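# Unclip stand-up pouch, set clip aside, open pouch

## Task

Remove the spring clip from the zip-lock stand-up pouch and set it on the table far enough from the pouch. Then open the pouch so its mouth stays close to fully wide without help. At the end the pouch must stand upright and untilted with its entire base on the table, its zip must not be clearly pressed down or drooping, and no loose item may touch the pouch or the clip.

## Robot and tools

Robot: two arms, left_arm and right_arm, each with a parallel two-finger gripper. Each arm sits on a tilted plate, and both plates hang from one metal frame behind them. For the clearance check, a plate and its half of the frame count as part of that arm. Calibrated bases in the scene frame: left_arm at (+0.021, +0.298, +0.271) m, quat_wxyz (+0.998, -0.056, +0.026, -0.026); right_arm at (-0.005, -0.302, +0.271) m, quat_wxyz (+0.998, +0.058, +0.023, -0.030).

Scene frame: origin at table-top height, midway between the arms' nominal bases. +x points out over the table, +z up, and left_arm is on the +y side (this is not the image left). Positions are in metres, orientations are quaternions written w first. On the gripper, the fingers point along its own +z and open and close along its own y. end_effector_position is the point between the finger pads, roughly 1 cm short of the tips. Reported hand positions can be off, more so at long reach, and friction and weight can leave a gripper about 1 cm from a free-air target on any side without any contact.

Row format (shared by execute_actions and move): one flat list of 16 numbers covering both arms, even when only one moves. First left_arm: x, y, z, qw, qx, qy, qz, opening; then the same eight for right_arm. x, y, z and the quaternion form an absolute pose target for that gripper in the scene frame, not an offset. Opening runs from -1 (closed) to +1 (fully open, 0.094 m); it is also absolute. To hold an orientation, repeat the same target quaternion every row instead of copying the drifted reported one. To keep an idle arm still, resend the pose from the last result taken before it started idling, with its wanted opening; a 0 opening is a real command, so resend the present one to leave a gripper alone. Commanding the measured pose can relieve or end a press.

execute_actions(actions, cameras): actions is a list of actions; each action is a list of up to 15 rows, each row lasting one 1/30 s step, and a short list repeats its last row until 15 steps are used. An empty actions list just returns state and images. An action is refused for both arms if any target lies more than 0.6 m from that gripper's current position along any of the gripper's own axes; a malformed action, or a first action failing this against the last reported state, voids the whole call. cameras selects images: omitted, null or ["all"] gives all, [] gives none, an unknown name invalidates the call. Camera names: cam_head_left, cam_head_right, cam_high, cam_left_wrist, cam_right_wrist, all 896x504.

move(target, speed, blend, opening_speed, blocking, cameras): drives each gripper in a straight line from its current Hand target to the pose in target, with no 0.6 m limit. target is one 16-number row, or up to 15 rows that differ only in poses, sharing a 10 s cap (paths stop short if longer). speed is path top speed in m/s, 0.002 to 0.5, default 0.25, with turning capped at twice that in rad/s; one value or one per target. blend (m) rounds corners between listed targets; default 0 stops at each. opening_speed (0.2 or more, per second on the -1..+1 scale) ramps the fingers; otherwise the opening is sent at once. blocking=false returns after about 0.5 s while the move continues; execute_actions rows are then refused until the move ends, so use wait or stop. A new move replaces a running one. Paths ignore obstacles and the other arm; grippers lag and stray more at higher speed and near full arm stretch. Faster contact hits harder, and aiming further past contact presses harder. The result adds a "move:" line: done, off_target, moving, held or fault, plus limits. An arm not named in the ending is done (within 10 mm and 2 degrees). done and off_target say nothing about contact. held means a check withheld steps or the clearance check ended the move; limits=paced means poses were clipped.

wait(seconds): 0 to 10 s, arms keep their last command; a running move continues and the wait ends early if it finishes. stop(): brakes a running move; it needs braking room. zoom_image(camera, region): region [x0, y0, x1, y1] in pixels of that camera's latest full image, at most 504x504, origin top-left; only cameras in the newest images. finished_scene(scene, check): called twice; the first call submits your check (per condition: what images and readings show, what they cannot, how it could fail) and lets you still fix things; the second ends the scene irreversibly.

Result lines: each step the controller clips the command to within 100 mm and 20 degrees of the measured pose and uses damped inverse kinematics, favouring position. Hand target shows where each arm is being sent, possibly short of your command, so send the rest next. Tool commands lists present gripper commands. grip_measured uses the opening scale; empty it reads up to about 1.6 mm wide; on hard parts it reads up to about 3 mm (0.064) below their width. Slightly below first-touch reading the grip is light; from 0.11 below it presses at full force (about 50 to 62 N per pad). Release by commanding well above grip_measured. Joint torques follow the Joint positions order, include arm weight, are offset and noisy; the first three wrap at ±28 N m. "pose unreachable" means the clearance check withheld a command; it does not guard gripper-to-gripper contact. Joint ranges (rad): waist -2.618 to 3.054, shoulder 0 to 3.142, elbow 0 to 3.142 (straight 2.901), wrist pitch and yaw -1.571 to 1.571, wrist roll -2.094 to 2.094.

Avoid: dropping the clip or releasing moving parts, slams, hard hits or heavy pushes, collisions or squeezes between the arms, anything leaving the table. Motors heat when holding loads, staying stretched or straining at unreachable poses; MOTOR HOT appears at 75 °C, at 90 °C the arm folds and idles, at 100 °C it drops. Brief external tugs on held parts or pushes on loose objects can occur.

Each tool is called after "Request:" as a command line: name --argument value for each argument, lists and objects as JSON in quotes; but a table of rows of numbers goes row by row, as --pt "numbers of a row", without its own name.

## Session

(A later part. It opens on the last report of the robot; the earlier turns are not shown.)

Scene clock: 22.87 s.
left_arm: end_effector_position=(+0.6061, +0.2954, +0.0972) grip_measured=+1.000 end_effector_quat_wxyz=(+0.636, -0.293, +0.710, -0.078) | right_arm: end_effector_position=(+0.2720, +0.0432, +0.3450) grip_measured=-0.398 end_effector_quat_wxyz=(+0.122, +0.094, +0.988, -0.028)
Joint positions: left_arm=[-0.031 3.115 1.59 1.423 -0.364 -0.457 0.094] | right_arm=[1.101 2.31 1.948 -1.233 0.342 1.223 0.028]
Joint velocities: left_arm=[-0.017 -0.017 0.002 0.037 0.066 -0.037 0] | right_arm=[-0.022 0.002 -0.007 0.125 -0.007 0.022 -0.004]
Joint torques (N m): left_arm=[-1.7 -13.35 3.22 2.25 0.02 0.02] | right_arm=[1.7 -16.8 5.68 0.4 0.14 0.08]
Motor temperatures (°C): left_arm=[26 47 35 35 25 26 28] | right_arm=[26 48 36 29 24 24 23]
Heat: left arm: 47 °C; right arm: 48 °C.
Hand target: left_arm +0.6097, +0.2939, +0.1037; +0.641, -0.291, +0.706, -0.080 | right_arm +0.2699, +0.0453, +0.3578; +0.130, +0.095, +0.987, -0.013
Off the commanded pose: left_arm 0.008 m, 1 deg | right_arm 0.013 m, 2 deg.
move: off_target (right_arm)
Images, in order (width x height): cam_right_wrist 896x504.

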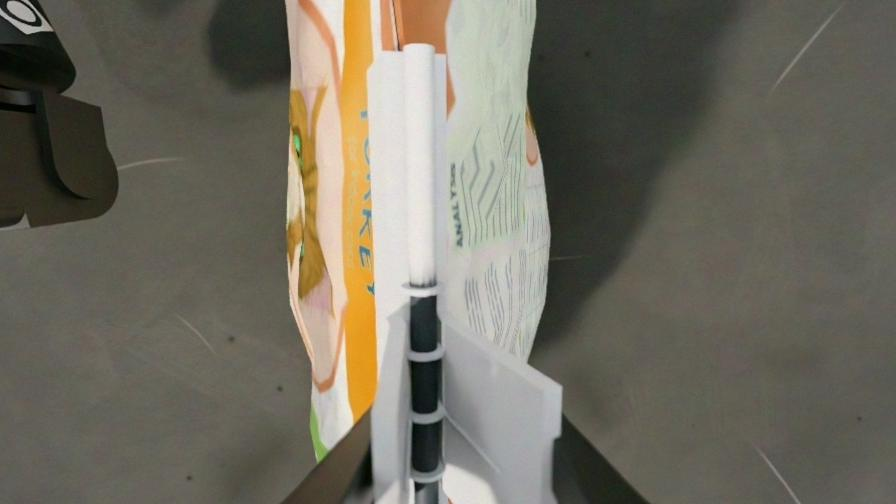

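Request:
move --target '[0.6097,0.2939,0.1037,0.641,-0.291,0.706,-0.08,1,0.270,0.0455,0.358,0.1299,0.0951,0.9868,-0.0125,-0.7]' --opening_speed 0.5 --cameras '["cam_right_wrist"]'

Request:
move --target '[0.6097,0.2939,0.1037,0.641,-0.291,0.706,-0.08,1,0.270,0.0455,0.358,0.1299,0.0951,0.9868,-0.0125,-1]' --opening_speed 0.5 --cameras '["cam_right_wrist","cam_head_right"]'

Request:
zoom_image --camera "cam_head_right" --region '[460, 60, 640, 200]'

Scene clock: 24.73 s.
left_arm: end_effector_position=(+0.6061, +0.2954, +0.0972) grip_measured=+1.000 end_effector_quat_wxyz=(+0.636, -0.293, +0.710, -0.078) | right_arm: end_effector_position=(+0.2723, +0.0442, +0.3450) grip_measured=-0.624 end_effector_quat_wxyz=(+0.123, +0.095, +0.988, -0.025)
Joint positions: left_arm=[-0.031 3.115 1.59 1.423 -0.364 -0.457 0.094] | right_arm=[1.101 2.31 1.948 -1.228 0.34 1.223 0.018]
Joint velocities: left_arm=[0.007 0.002 -0.007 0.037 0.007 0.037 0] | right_arm=[-0.007 0.002 -0.022 0.007 -0.037 0.022 -0.001]
Joint torques (N m): left_arm=[-1.69 -13.35 3.23 2.25 0.03 0.02] | right_arm=[1.7 -16.8 5.68 0.37 0.14 0.06]
Motor temperatures (°C): left_arm=[26 47 35 35 25 26 28] | right_arm=[26 50 36 29 24 24 23]
Heat: left arm: 47 °C; right arm: 50 °C.
Hand target: left_arm +0.6097, +0.2939, +0.1037; +0.641, -0.291, +0.706, -0.080 | right_arm +0.2699, +0.0455, +0.3578; +0.130, +0.095, +0.987, -0.012
Off the commanded pose: left_arm 0.008 m, 1 deg | right_arm 0.013 m, 2 deg.
move: off_target (right_arm)
Images, in order (width x height): cam_right_wrist 896x504.

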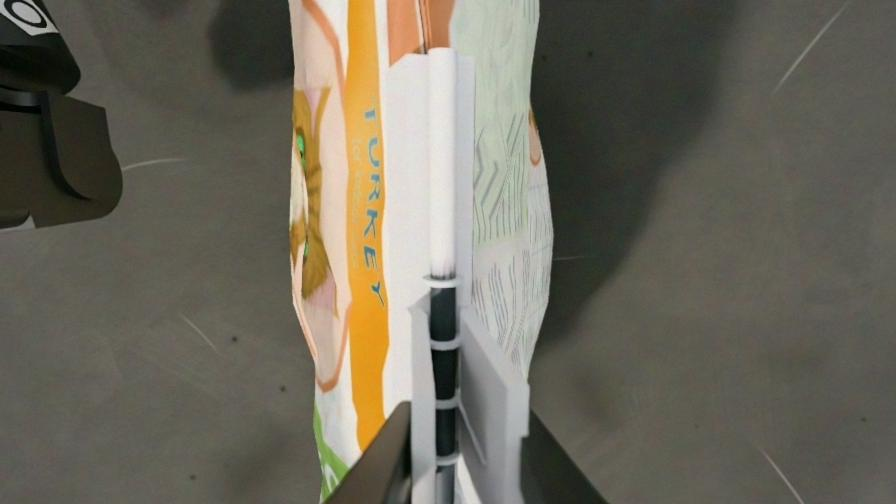

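Scene clock: 25.53 s.
left_arm: end_effector_position=(+0.6061, +0.2954, +0.0972) grip_measured=+1.000 end_effector_quat_wxyz=(+0.636, -0.293, +0.710, -0.078) | right_arm: end_effector_position=(+0.2723, +0.0442, +0.3450) grip_measured=-0.627 end_effector_quat_wxyz=(+0.123, +0.095, +0.988, -0.025)
Joint positions: left_arm=[-0.031 3.115 1.59 1.423 -0.364 -0.457 0.094] | right_arm=[1.101 2.31 1.948 -1.228 0.34 1.223 0.018]
Joint velocities: left_arm=[-0.012 -0.022 -0.007 -0.037 0.022 0.022 0] | right_arm=[-0.002 -0.002 -0.022 0.095 -0.066 0.037 -0.001]
Joint torques (N m): left_arm=[-1.68 -13.33 3.23 2.24 0.03 0.02] | right_arm=[1.68 -16.8 5.68 0.36 0.15 0.07]
Motor temperatures (°C): left_arm=[26 47 35 35 25 26 28] | right_arm=[26 51 36 29 24 24 23]
Heat: left arm: 47 °C; right arm: 51 °C.
Hand target: left_arm +0.6097, +0.2939, +0.1037; +0.641, -0.291, +0.706, -0.080 | right_arm +0.2700, +0.0454, +0.3578; +0.130, +0.095, +0.987, -0.013
Off the commanded pose: left_arm 0.008 m, 1 deg | right_arm 0.013 m, 2 deg.
move: off_target (right_arm)
Images, in order (width x height): cam_head_right 896x504, cam_right_wrist 896x504.

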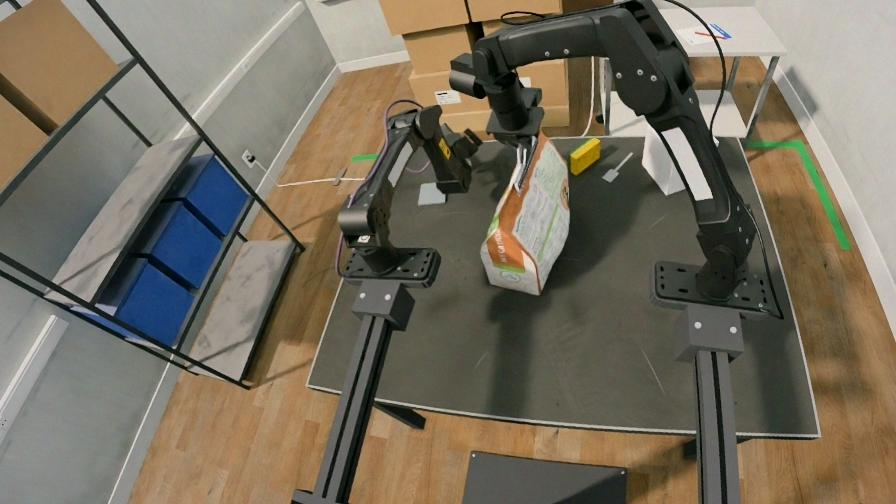

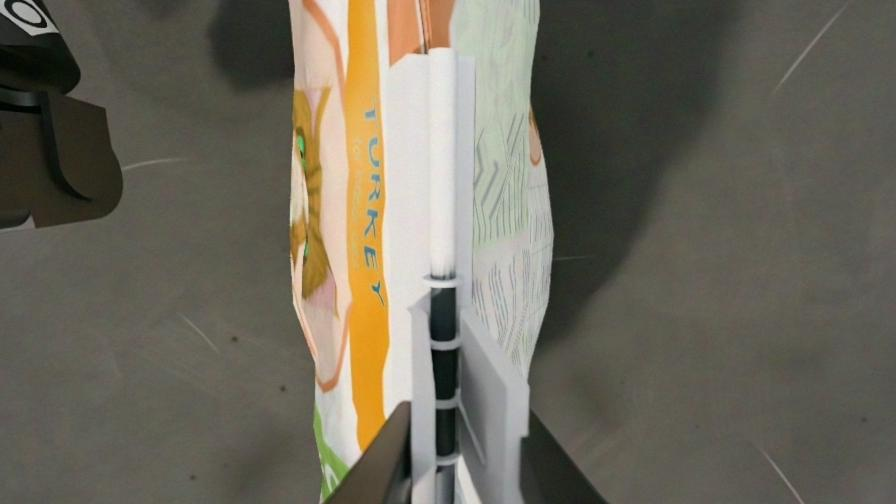

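Scaled by 2.800 from the camera's 896x504 image, which has a finer 1280x720 frame.

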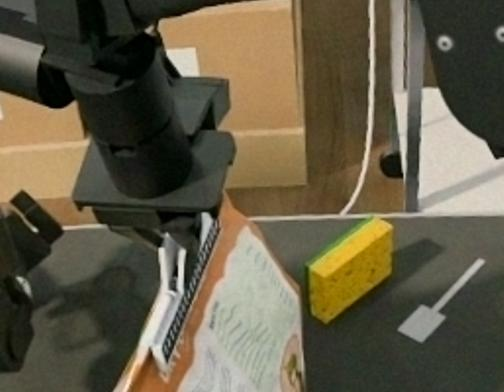

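Request:
move --target '[0.6097,0.2939,0.1037,0.641,-0.291,0.706,-0.08,1,0.270,0.0455,0.395,0.1299,0.0951,0.9868,-0.0125,-1]' --speed 0.05 --cameras '["cam_right_wrist","cam_head_right"]'

Request:
zoom_image --camera "cam_head_right" --region '[460, 60, 640, 200]'

Scene clock: 27.20 s.
left_arm: end_effector_position=(+0.6061, +0.2954, +0.0972) grip_measured=+1.000 end_effector_quat_wxyz=(+0.636, -0.293, +0.710, -0.078) | right_arm: end_effector_position=(+0.2705, +0.0419, +0.3767) grip_measured=-0.627 end_effector_quat_wxyz=(+0.121, +0.093, +0.988, -0.029)
Joint positions: left_arm=[-0.031 3.115 1.59 1.423 -0.364 -0.457 0.094] | right_arm=[1.109 2.31 2.074 -1.366 0.34 1.231 0.018]
Joint velocities: left_arm=[0.002 0.002 -0.002 -0.022 0.007 0.051 0] | right_arm=[-0.012 0.002 -0.012 -0.022 -0.037 -0.051 -0.001]
Joint torques (N m): left_arm=[-1.66 -13.34 3.23 2.25 0.02 0.03] | right_arm=[1.76 -16.02 8.68 0.15 0.14 0.09]
Motor temperatures (°C): left_arm=[26 48 35 35 25 26 28] | right_arm=[26 52 36 29 24 24 23]
Heat: left arm: 48 °C; right arm: 52 °C.
Hand target: left_arm +0.6097, +0.2939, +0.1037; +0.641, -0.291, +0.706, -0.080 | right_arm +0.2695, +0.0450, +0.3947; +0.130, +0.095, +0.987, -0.012
Off the commanded pose: left_arm 0.008 m, 1 deg | right_arm 0.019 m, 2 deg.
move: off_target (right_arm)
Images, in order (width x height): cam_head_right 896x504, cam_right_wrist 896x504.

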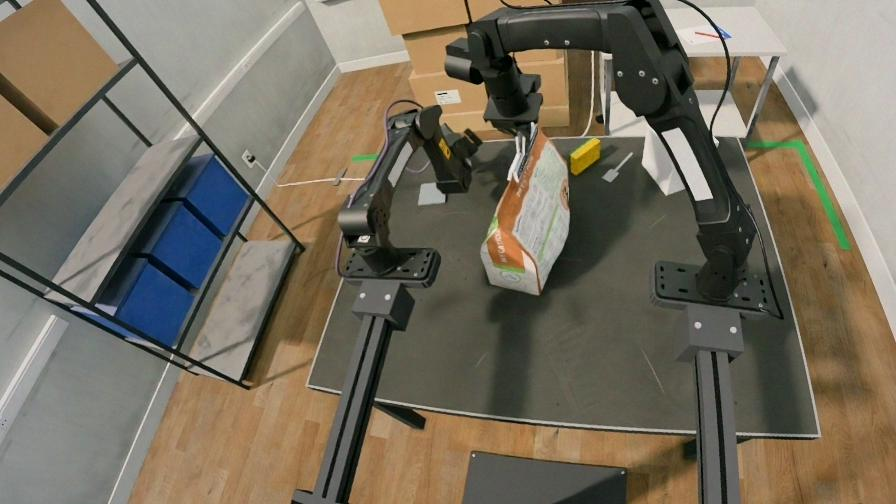

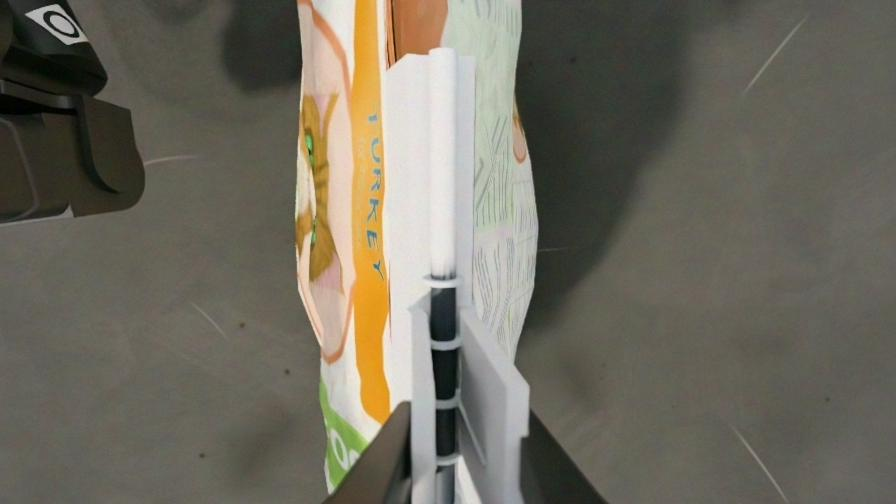

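Scaled by 2.800 from the camera's 896x504 image, which has a finer 1280x720 frame.

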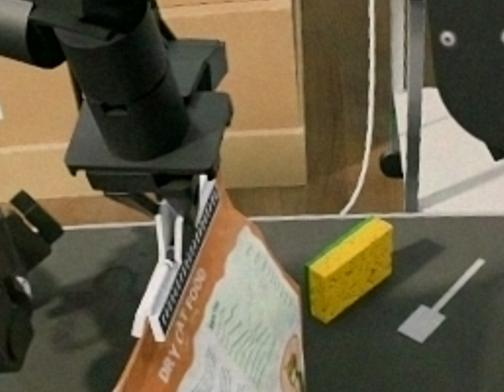

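Request:
move --target '[0.6097,0.2939,0.1037,0.641,-0.291,0.706,-0.08,1,0.270,0.0455,0.47,0.1299,0.0951,0.9868,-0.0125,-1]' --speed 0.06 --cameras '["cam_right_wrist","cam_head_right"]'

Request:
zoom_image --camera "cam_head_right" --region '[440, 20, 620, 200]'

Scene clock: 29.00 s.
left_arm: end_effector_position=(+0.6061, +0.2954, +0.0972) grip_measured=+1.000 end_effector_quat_wxyz=(+0.636, -0.293, +0.710, -0.078) | right_arm: end_effector_position=(+0.2708, +0.0454, +0.4465) grip_measured=-0.627 end_effector_quat_wxyz=(+0.136, +0.092, +0.986, +0.005)
Joint positions: left_arm=[-0.031 3.115 1.59 1.423 -0.364 -0.457 0.094] | right_arm=[1.127 2.31 2.35 -1.568 0.34 1.23 0.018]
Joint velocities: left_arm=[-0.012 -0.042 0.007 -0.037 0.022 -0.051 0] | right_arm=[-0.002 -0.002 0.012 -0.007 0.051 -0.051 -0.002]
Joint torques (N m): left_arm=[-1.69 -13.35 3.23 2.25 0.03 0.03] | right_arm=[1.68 -16.65 8.42 0.33 0.2 -0.03]
Motor temperatures (°C): left_arm=[26 48 35 35 25 26 28] | right_arm=[26 53 36 29 24 24 24]
Heat: left arm: 48 °C; right arm: 53 °C.
Hand target: left_arm +0.6097, +0.2939, +0.1037; +0.641, -0.291, +0.706, -0.080 | right_arm +0.2692, +0.0442, +0.4688; +0.150, +0.090, +0.984, +0.025
Off the commanded pose: left_arm 0.008 m, 1 deg | right_arm 0.024 m, 2 deg.
joint sent to its limit (right arm) — joint 4 (wrist pitch), lower limit. The joint targets are off in orientation, not in position.
move: off_target (right_arm)
Images, in order (width x height): cam_head_right 896x504, cam_right_wrist 896x504.

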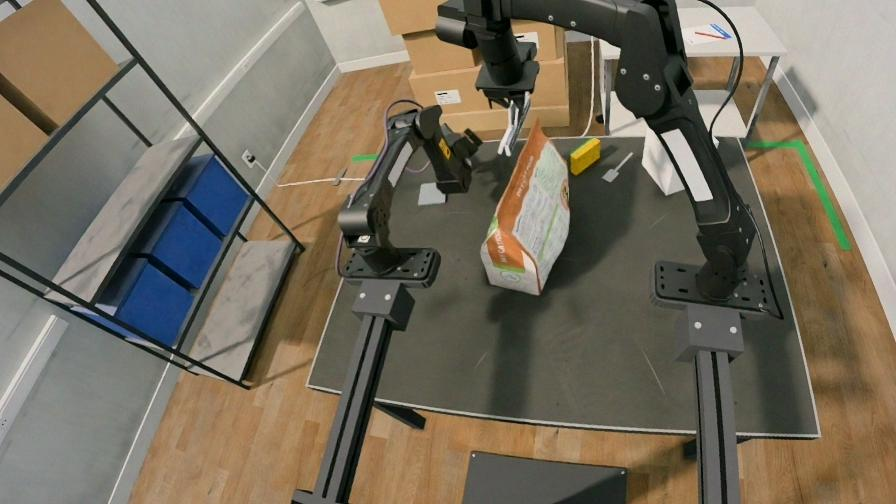

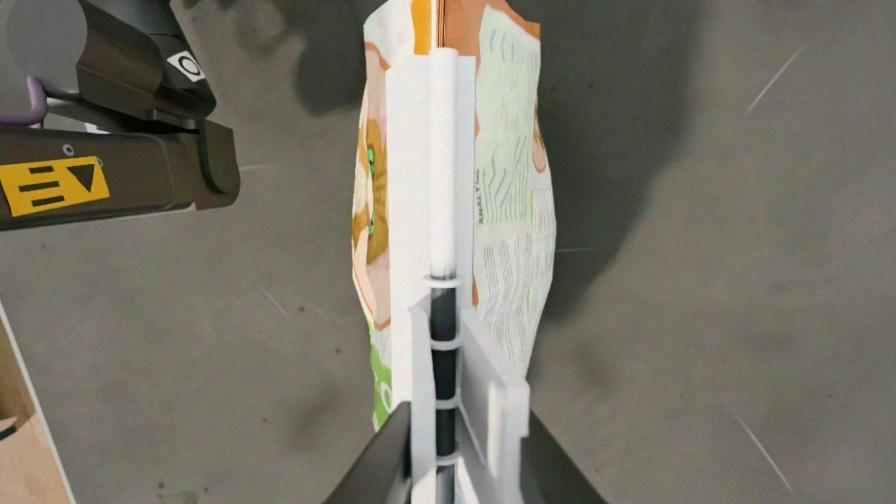

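Scaled by 2.800 from the camera's 896x504 image, which has a finer 1280x720 frame.

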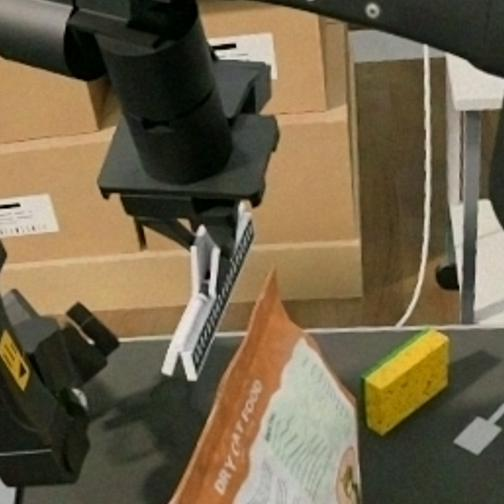

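Request:
move --pt "0.6097 0.2939 0.1037 0.641 -0.291 0.706 -0.08 1 0.29 -0.1 0.46 0.1299 0.0951 0.9868 -0.0125 -1" --pt "0.6097 0.2939 0.1037 0.641 -0.291 0.706 -0.08 1 0.35 -0.25 0.32 0.2988 0.641 0.641 0.2988 -1" --speed 0.12 --blend 0.03

Scene clock: 38.63 s.
left_arm: end_effector_position=(+0.6061, +0.2954, +0.0972) grip_measured=+1.000 end_effector_quat_wxyz=(+0.636, -0.293, +0.710, -0.078) | right_arm: end_effector_position=(+0.3579, -0.2449, +0.3244) grip_measured=-0.630 end_effector_quat_wxyz=(+0.295, +0.639, +0.643, +0.303)
Joint positions: left_arm=[-0.031 3.115 1.59 1.423 -0.364 -0.457 0.094] | right_arm=[0.384 1.446 0.488 0.267 0.314 1.685 0.017]
Joint velocities: left_arm=[-0.002 -0.022 -0.012 -0.051 0.022 0.022 0] | right_arm=[-0.012 0.002 0.002 -0.081 0.022 -0.051 0]
Joint torques (N m): left_arm=[-1.7 -13.33 3.25 2.25 0.03 0.03] | right_arm=[0.17 -4.82 5.6 2.02 0.14 0.03]
Motor temperatures (°C): left_arm=[26 49 35 35 25 26 28] | right_arm=[26 51 36 30 24 24 24]
Heat: left arm: 49 °C; right arm: 51 °C.
Hand target: left_arm +0.6097, +0.2939, +0.1037; +0.641, -0.291, +0.706, -0.080 | right_arm +0.3570, -0.2482, +0.3204; +0.298, +0.643, +0.640, +0.297
Off the commanded pose: left_arm 0.008 m, 1 deg | right_arm 0.010 m, 1 deg.
move: done

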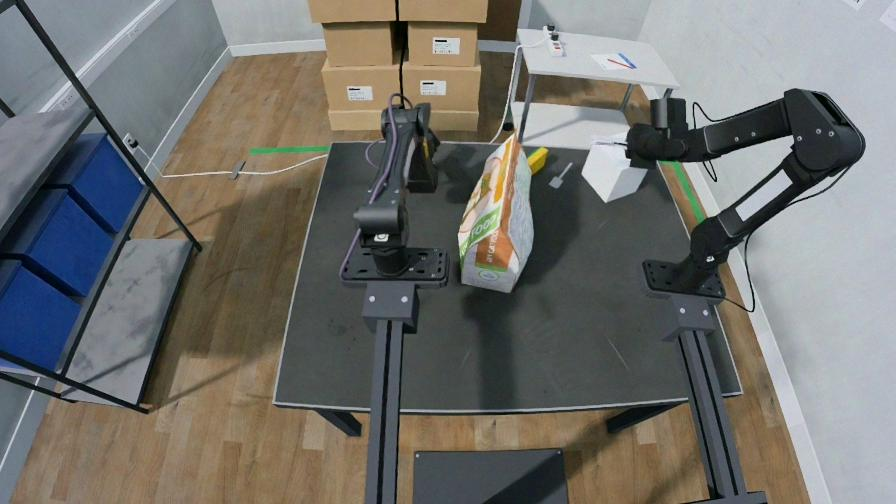

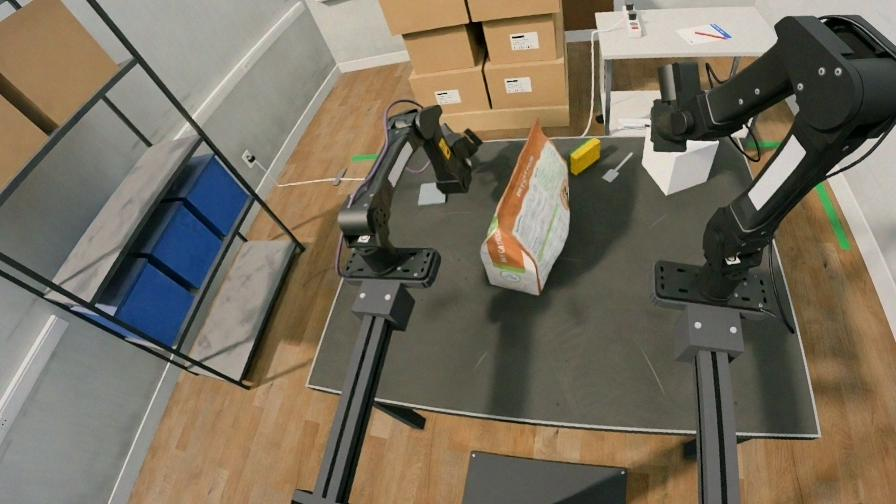

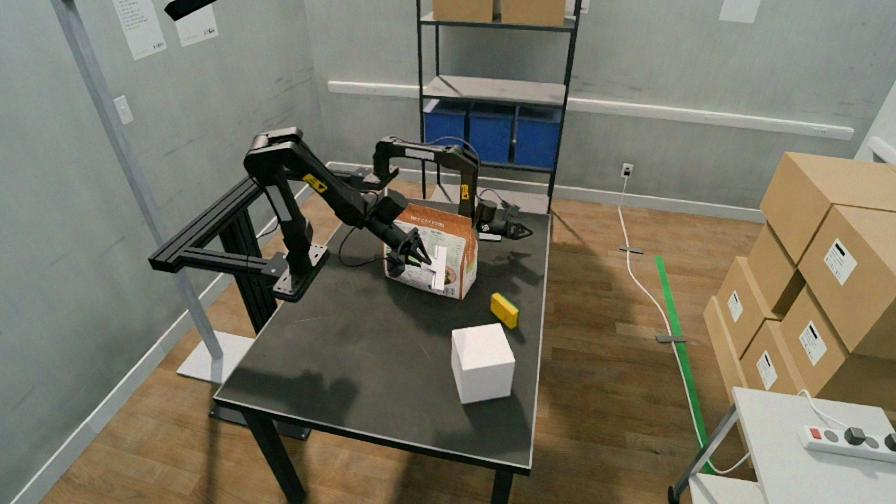

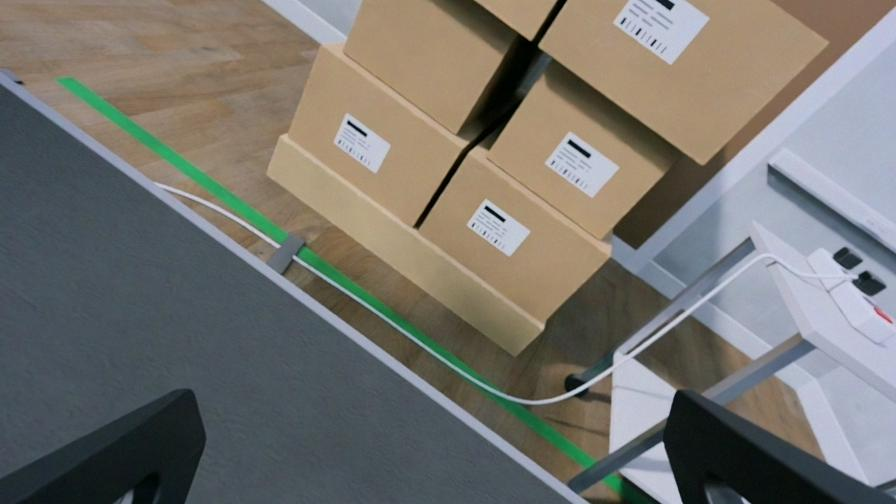

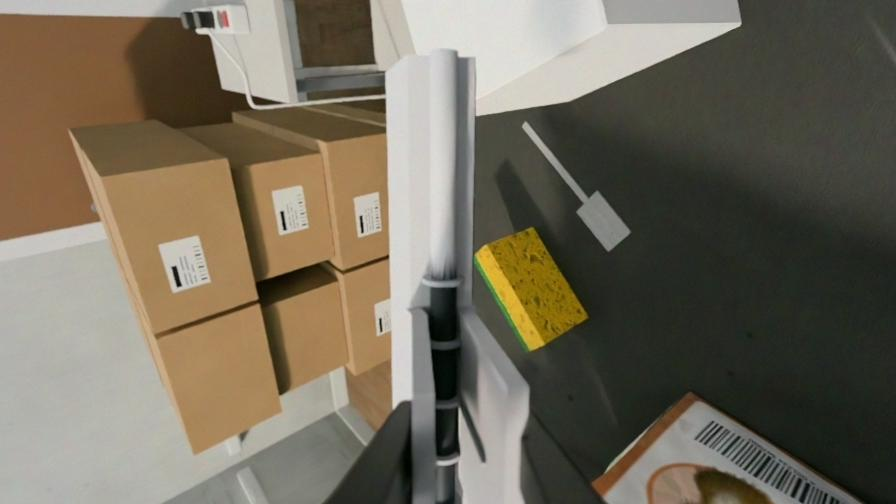

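Request:
move --target '[0.6097,0.2939,0.1037,0.641,-0.291,0.706,-0.08,1,0.34,-0.25,0.11,0.2988,0.641,0.641,0.2988,-1]' --speed 0.12 --cameras '["cam_high","cam_right_wrist","cam_head_right"]'

Request:
zoom_image --camera "cam_high" --region '[330, 190, 510, 340]'

Scene clock: 41.50 s.
left_arm: end_effector_position=(+0.6061, +0.2954, +0.0972) grip_measured=+1.000 end_effector_quat_wxyz=(+0.636, -0.293, +0.710, -0.078) | right_arm: end_effector_position=(+0.3403, -0.2495, +0.1096) grip_measured=-0.630 end_effector_quat_wxyz=(+0.298, +0.643, +0.639, +0.298)
Joint positions: left_arm=[-0.031 3.115 1.59 1.423 -0.364 -0.457 0.094] | right_arm=[0.277 2.693 0.488 1.53 0.246 1.621 0.017]
Joint velocities: left_arm=[-0.012 0.007 -0.007 0.051 -0.051 -0.007 0] | right_arm=[0.007 0.002 0.002 -0.051 -0.022 -0.037 0]
Joint torques (N m): left_arm=[-1.69 -13.33 3.25 2.25 0.03 0.02] | right_arm=[0.42 -7.61 0.47 2.04 -0.05 -0.07]
Motor temperatures (°C): left_arm=[26 50 35 36 25 26 28] | right_arm=[26 49 35 30 24 24 24]
Heat: left arm: 50 °C; right arm: 49 °C.
Hand target: left_arm +0.6097, +0.2939, +0.1037; +0.641, -0.291, +0.706, -0.080 | right_arm +0.3397, -0.2501, +0.1061; +0.298, +0.641, +0.641, +0.298
Off the commanded pose: left_arm 0.008 m, 1 deg | right_arm 0.001 m, 0 deg.
move: done
Images, in order (width x height): cam_head_right 896x504, cam_high 896x504, cam_right_wrist 896x504.

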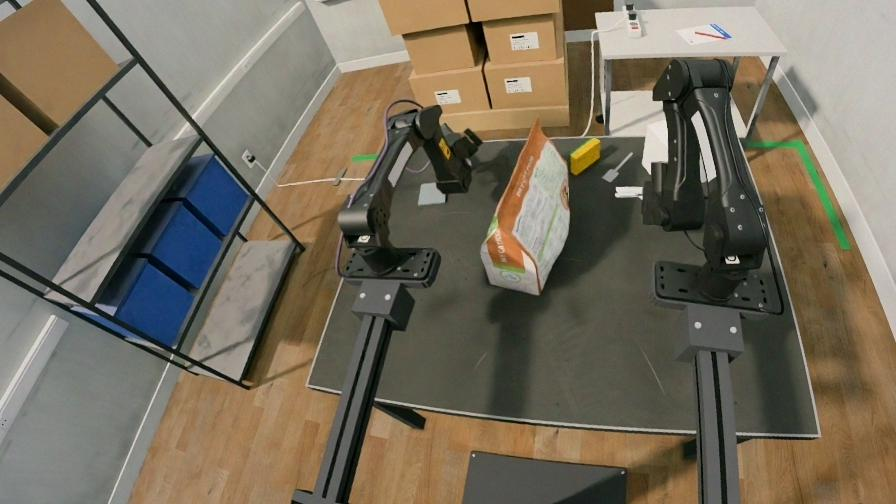

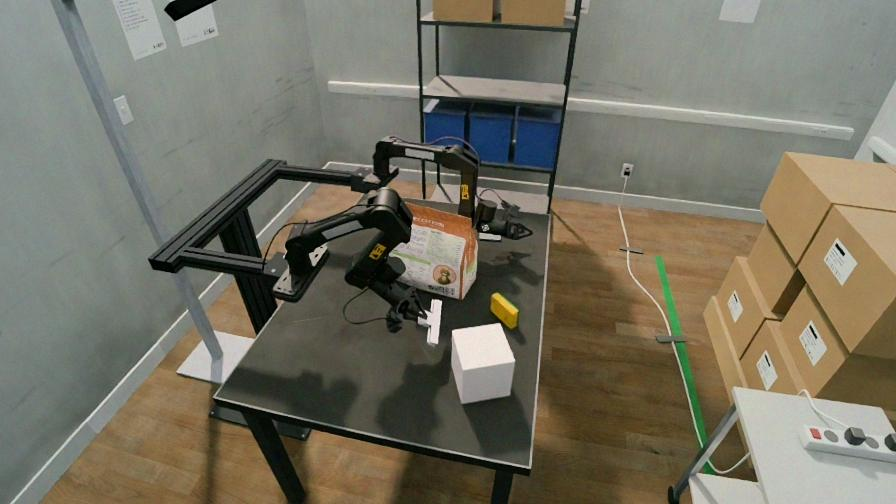

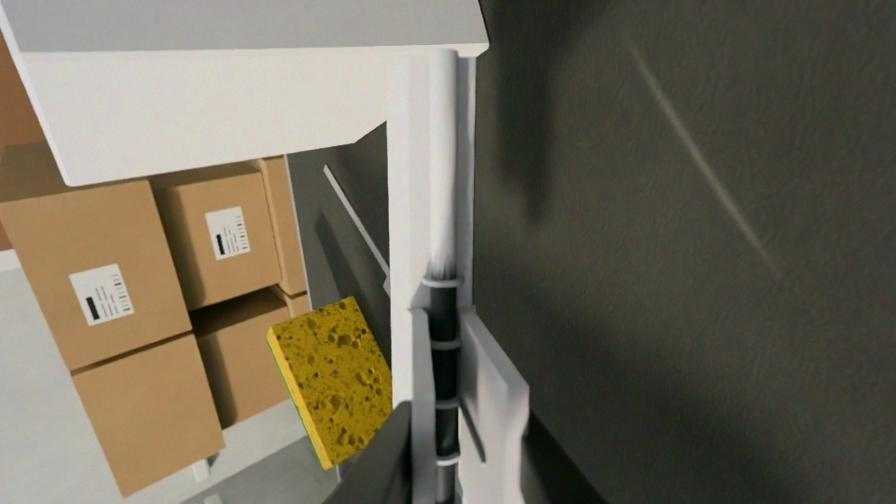

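Scaled by 2.800 from the camera's 896x504 image, which has a finer 1280x720 frame.

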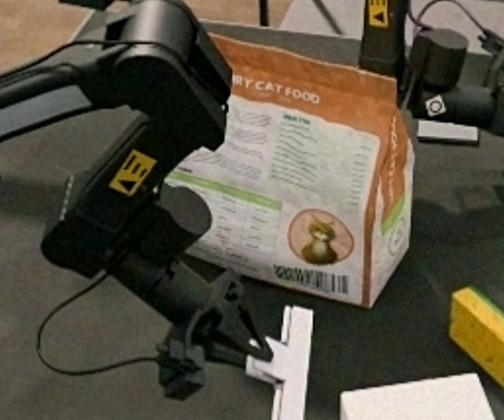

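Request:
move --target '[0.6097,0.2939,0.1037,0.641,-0.291,0.706,-0.08,1,0.35,-0.235,0.085,0.2302,0.669,0.669,0.230,-1]' --speed 0.08 --cameras '["cam_high","cam_right_wrist"]'

Request:
zoom_image --camera "cam_high" --region '[330, 230, 510, 380]'

Scene clock: 43.83 s.
left_arm: end_effector_position=(+0.6061, +0.2954, +0.0972) grip_measured=+1.000 end_effector_quat_wxyz=(+0.636, -0.293, +0.710, -0.078) | right_arm: end_effector_position=(+0.3415, -0.2390, +0.0764) grip_measured=-0.629 end_effector_quat_wxyz=(+0.225, +0.672, +0.671, +0.219)
Joint positions: left_arm=[-0.031 3.115 1.59 1.423 -0.364 -0.457 0.094] | right_arm=[0.293 2.593 0.627 1.05 0.246 1.683 0.017]
Joint velocities: left_arm=[-0.012 -0.007 -0.017 0.066 0.051 -0.007 0] | right_arm=[0.007 0.002 -0.022 0.022 0.007 -0.022 0]
Joint torques (N m): left_arm=[-1.72 -13.34 3.22 2.24 0.04 0.02] | right_arm=[1.54 -12.6 1.26 1.38 0.02 0.03]
Motor temperatures (°C): left_arm=[26 50 35 36 25 26 28] | right_arm=[26 49 35 30 23 24 24]
Heat: left arm: 50 °C; right arm: 49 °C.
Hand target: left_arm +0.6097, +0.2939, +0.1037; +0.641, -0.291, +0.706, -0.080 | right_arm +0.3499, -0.2348, +0.0856; +0.230, +0.668, +0.669, +0.230
Off the commanded pose: left_arm 0.008 m, 1 deg | right_arm 0.013 m, 1 deg.
move: off_target (right_arm)
Images, in order (width x height): cam_high 896x504, cam_right_wrist 896x504.

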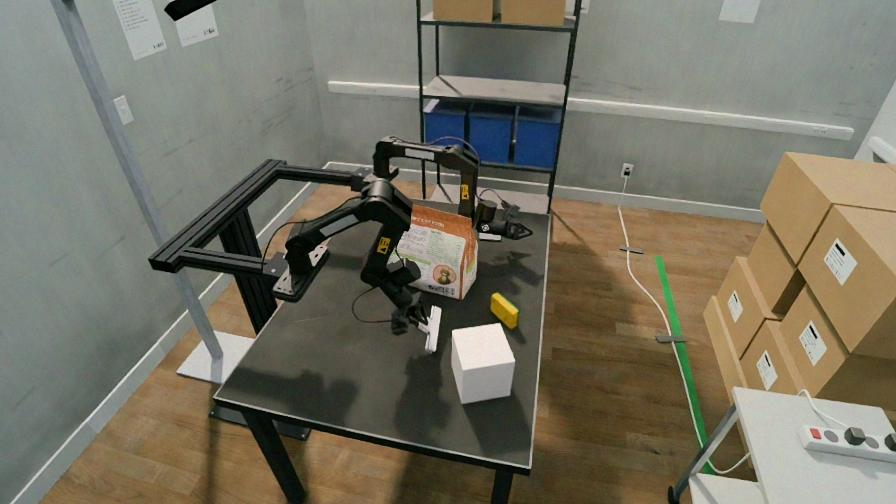

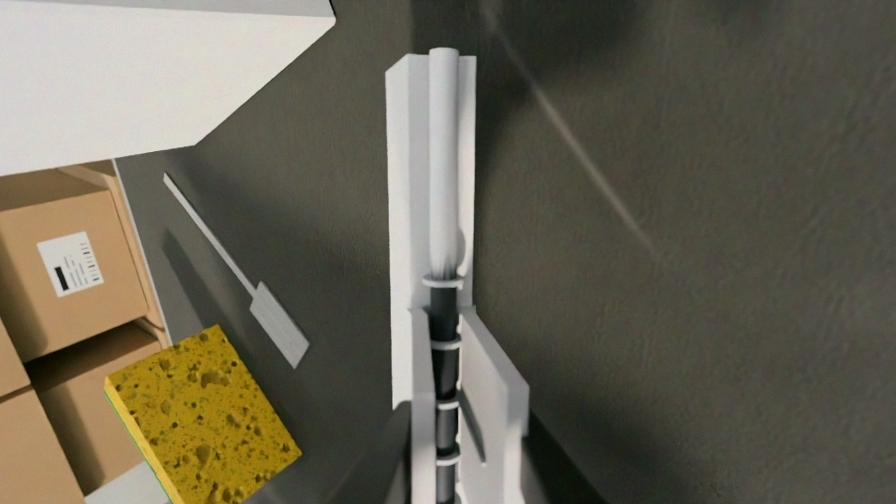

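Scaled by 2.800 from the camera's 896x504 image, which has a finer 1280x720 frame.

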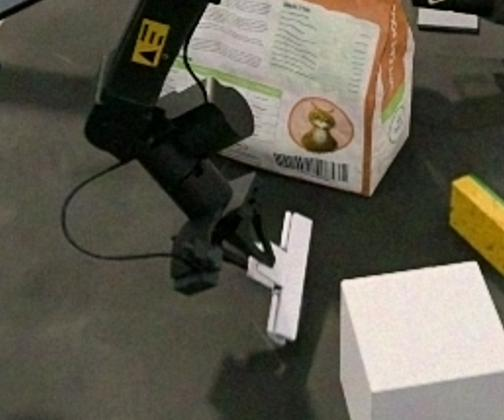

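Request:
move --target '[0.6097,0.2939,0.1037,0.641,-0.291,0.706,-0.08,1,0.345,-0.235,0.07,0.2302,0.669,0.669,0.230,-1]' --speed 0.04 --cameras '["cam_head_left","cam_right_wrist"]'

Request:
zoom_image --camera "cam_head_left" --region '[540, 130, 680, 250]'

Scene clock: 45.17 s.
left_arm: end_effector_position=(+0.6061, +0.2954, +0.0972) grip_measured=+1.000 end_effector_quat_wxyz=(+0.636, -0.293, +0.710, -0.078) | right_arm: end_effector_position=(+0.3477, -0.2373, +0.0747) grip_measured=-0.629 end_effector_quat_wxyz=(+0.233, +0.671, +0.666, +0.230)
Joint positions: left_arm=[-0.031 3.115 1.59 1.423 -0.364 -0.457 0.094] | right_arm=[0.293 2.621 0.644 1.089 0.246 1.683 0.017]
Joint velocities: left_arm=[0.007 -0.007 -0.012 -0.081 -0.037 -0.007 0] | right_arm=[-0.007 0.012 0.002 -0.066 -0.037 0.007 0]
Joint torques (N m): left_arm=[-1.7 -13.35 3.23 2.24 0.02 0.03] | right_arm=[1.26 -8.29 1.25 1.7 0.01 0.02]
Motor temperatures (°C): left_arm=[26 50 35 36 25 26 28] | right_arm=[26 49 35 30 23 24 24]
Heat: left arm: 50 °C; right arm: 49 °C.
Hand target: left_arm +0.6097, +0.2939, +0.1037; +0.641, -0.291, +0.706, -0.080 | right_arm +0.3449, -0.2350, +0.0701; +0.230, +0.669, +0.669, +0.230
Off the commanded pose: left_arm 0.008 m, 1 deg | right_arm 0.006 m, 1 deg.
move: done
Images, in order (width x height): cam_head_left 896x504, cam_right_wrist 896x504.

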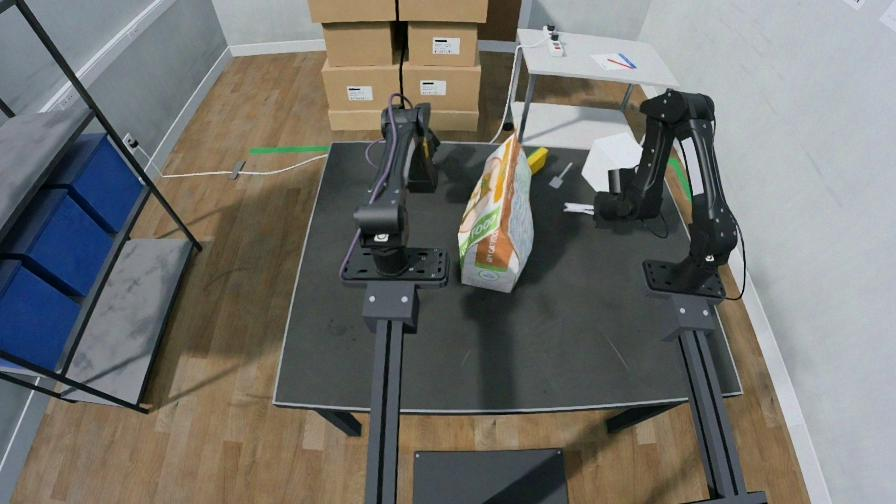

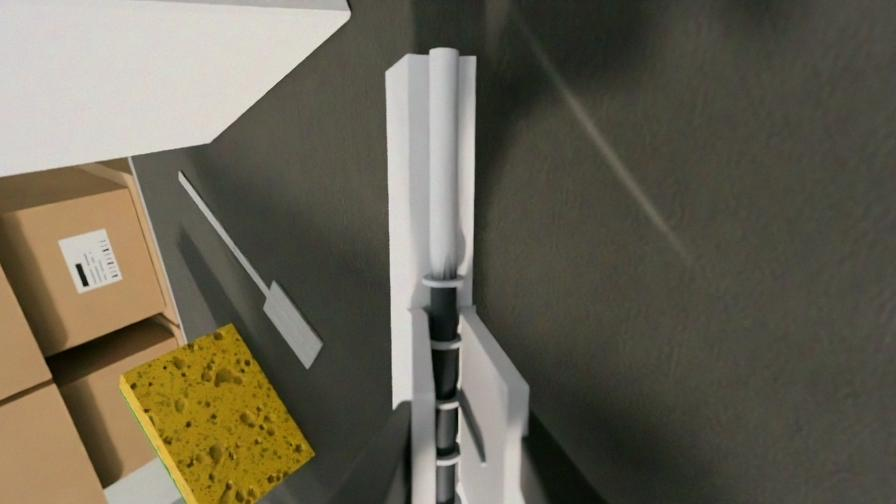

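Scaled by 3.600 from the camera's 896x504 image, which has a finer 1280x720 frame.

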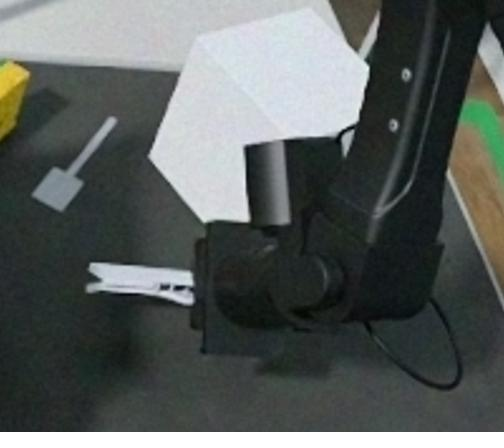

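Request:
move --target '[0.6097,0.2939,0.1037,0.641,-0.291,0.706,-0.08,1,0.345,-0.235,0.06,0.2302,0.669,0.669,0.230,-1]' --speed 0.03 --cameras '["cam_high"]'

Request:
zoom_image --camera "cam_high" --region '[380, 270, 500, 370]'

Scene clock: 46.33 s.
left_arm: end_effector_position=(+0.6061, +0.2954, +0.0972) grip_measured=+1.000 end_effector_quat_wxyz=(+0.636, -0.293, +0.710, -0.078) | right_arm: end_effector_position=(+0.3480, -0.2359, +0.0653) grip_measured=-0.629 end_effector_quat_wxyz=(+0.233, +0.670, +0.665, +0.231)
Joint positions: left_arm=[-0.031 3.115 1.59 1.423 -0.364 -0.457 0.094] | right_arm=[0.293 2.667 0.668 1.113 0.245 1.683 0.017]
Joint velocities: left_arm=[-0.027 -0.017 0.012 -0.051 -0.022 0.037 0] | right_arm=[0.007 -0.007 -0.007 -0.007 0.007 -0.095 -0.001]
Joint torques (N m): left_arm=[-1.7 -13.38 3.23 2.25 0.02 0.03] | right_arm=[0.91 -8.28 1.11 1.7 -0.01 -0.01]
Motor temperatures (°C): left_arm=[26 50 35 36 25 26 28] | right_arm=[26 49 35 30 23 24 24]
Heat: left arm: 50 °C; right arm: 49 °C.
Hand target: left_arm +0.6097, +0.2939, +0.1037; +0.641, -0.291, +0.706, -0.080 | right_arm +0.3448, -0.2351, +0.0600; +0.230, +0.669, +0.669, +0.230
Off the commanded pose: left_arm 0.008 m, 1 deg | right_arm 0.006 m, 1 deg.
move: done
Images, in order (width x height): cam_high 896x504.

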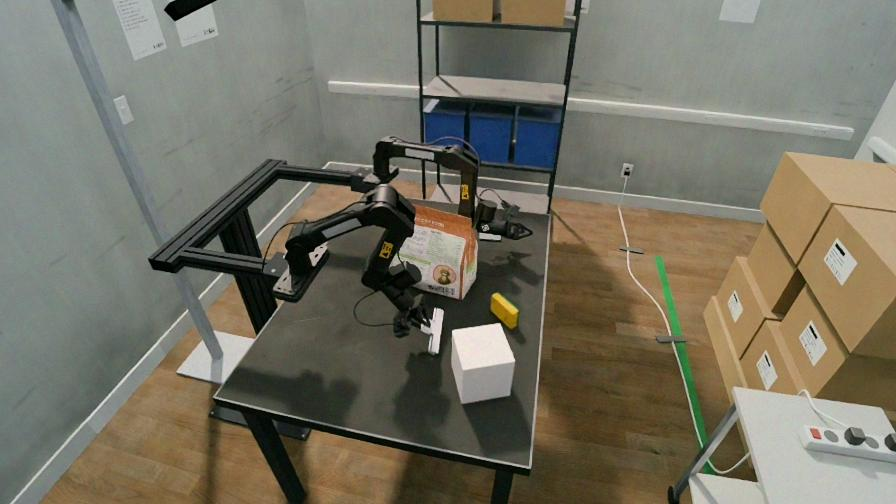

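Scaled by 4.200 from the camera's 896x504 image, which has a finer 1280x720 frame.

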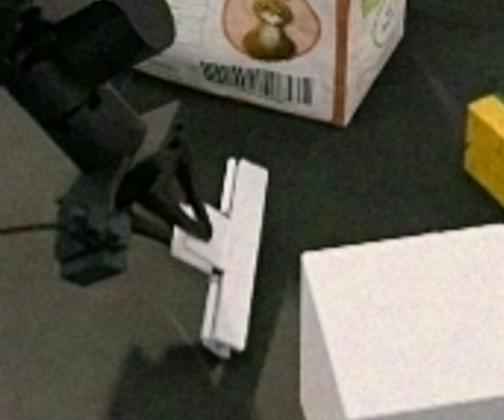

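Request:
move --target '[0.6097,0.2939,0.1037,0.641,-0.291,0.706,-0.08,1,0.32,-0.225,0.053,0.2302,0.669,0.669,0.230,-1]' --speed 0.03 --cameras '["cam_high"]'

Request:
zoom_image --camera "cam_high" --region '[380, 270, 500, 370]'

Scene clock: 48.03 s.
left_arm: end_effector_position=(+0.6061, +0.2954, +0.0972) grip_measured=+1.000 end_effector_quat_wxyz=(+0.636, -0.293, +0.710, -0.078) | right_arm: end_effector_position=(+0.3278, -0.2234, +0.0584) grip_measured=-0.629 end_effector_quat_wxyz=(+0.229, +0.668, +0.666, +0.241)
Joint positions: left_arm=[-0.031 3.115 1.59 1.423 -0.364 -0.457 0.094] | right_arm=[0.348 2.734 0.631 1.217 0.261 1.727 0.017]
Joint velocities: left_arm=[-0.012 -0.017 -0.007 -0.022 0.066 -0.007 0] | right_arm=[-0.012 0.002 -0.017 0.051 0.022 0.007 0]
Joint torques (N m): left_arm=[-1.68 -13.34 3.23 2.25 0.03 0.02] | right_arm=[1.52 -7.91 -0.34 1.73 0.2 0.06]
Motor temperatures (°C): left_arm=[26 50 35 36 25 26 28] | right_arm=[26 48 35 30 23 24 24]
Heat: left arm: 50 °C; right arm: 48 °C.
Hand target: left_arm +0.6097, +0.2939, +0.1037; +0.641, -0.291, +0.706, -0.080 | right_arm +0.3196, -0.2253, +0.0529; +0.230, +0.668, +0.669, +0.230
Off the commanded pose: left_arm 0.008 m, 1 deg | right_arm 0.010 m, 1 deg.
move: done
Images, in order (width x height): cam_high 896x504.

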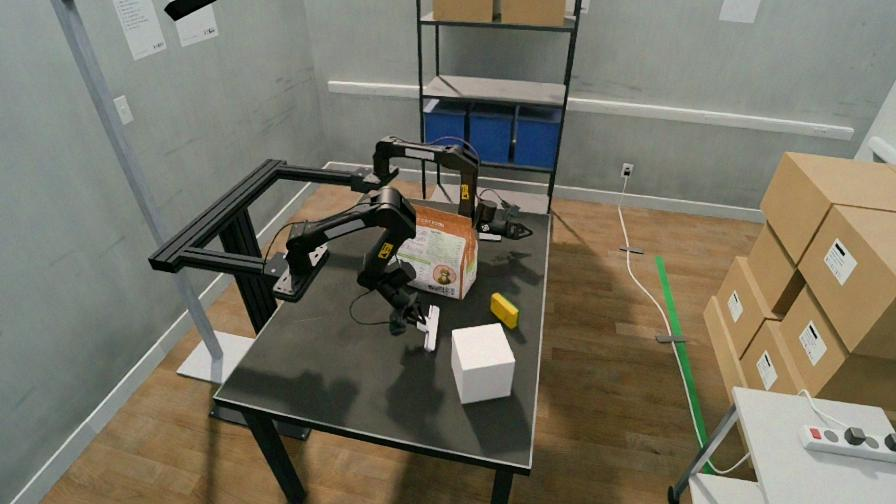

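Scaled by 4.200 from the camera's 896x504 image, which has a finer 1280x720 frame.

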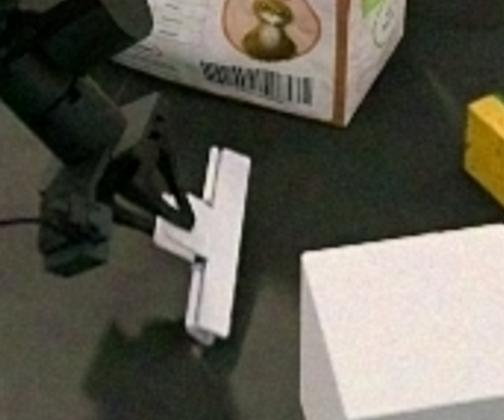

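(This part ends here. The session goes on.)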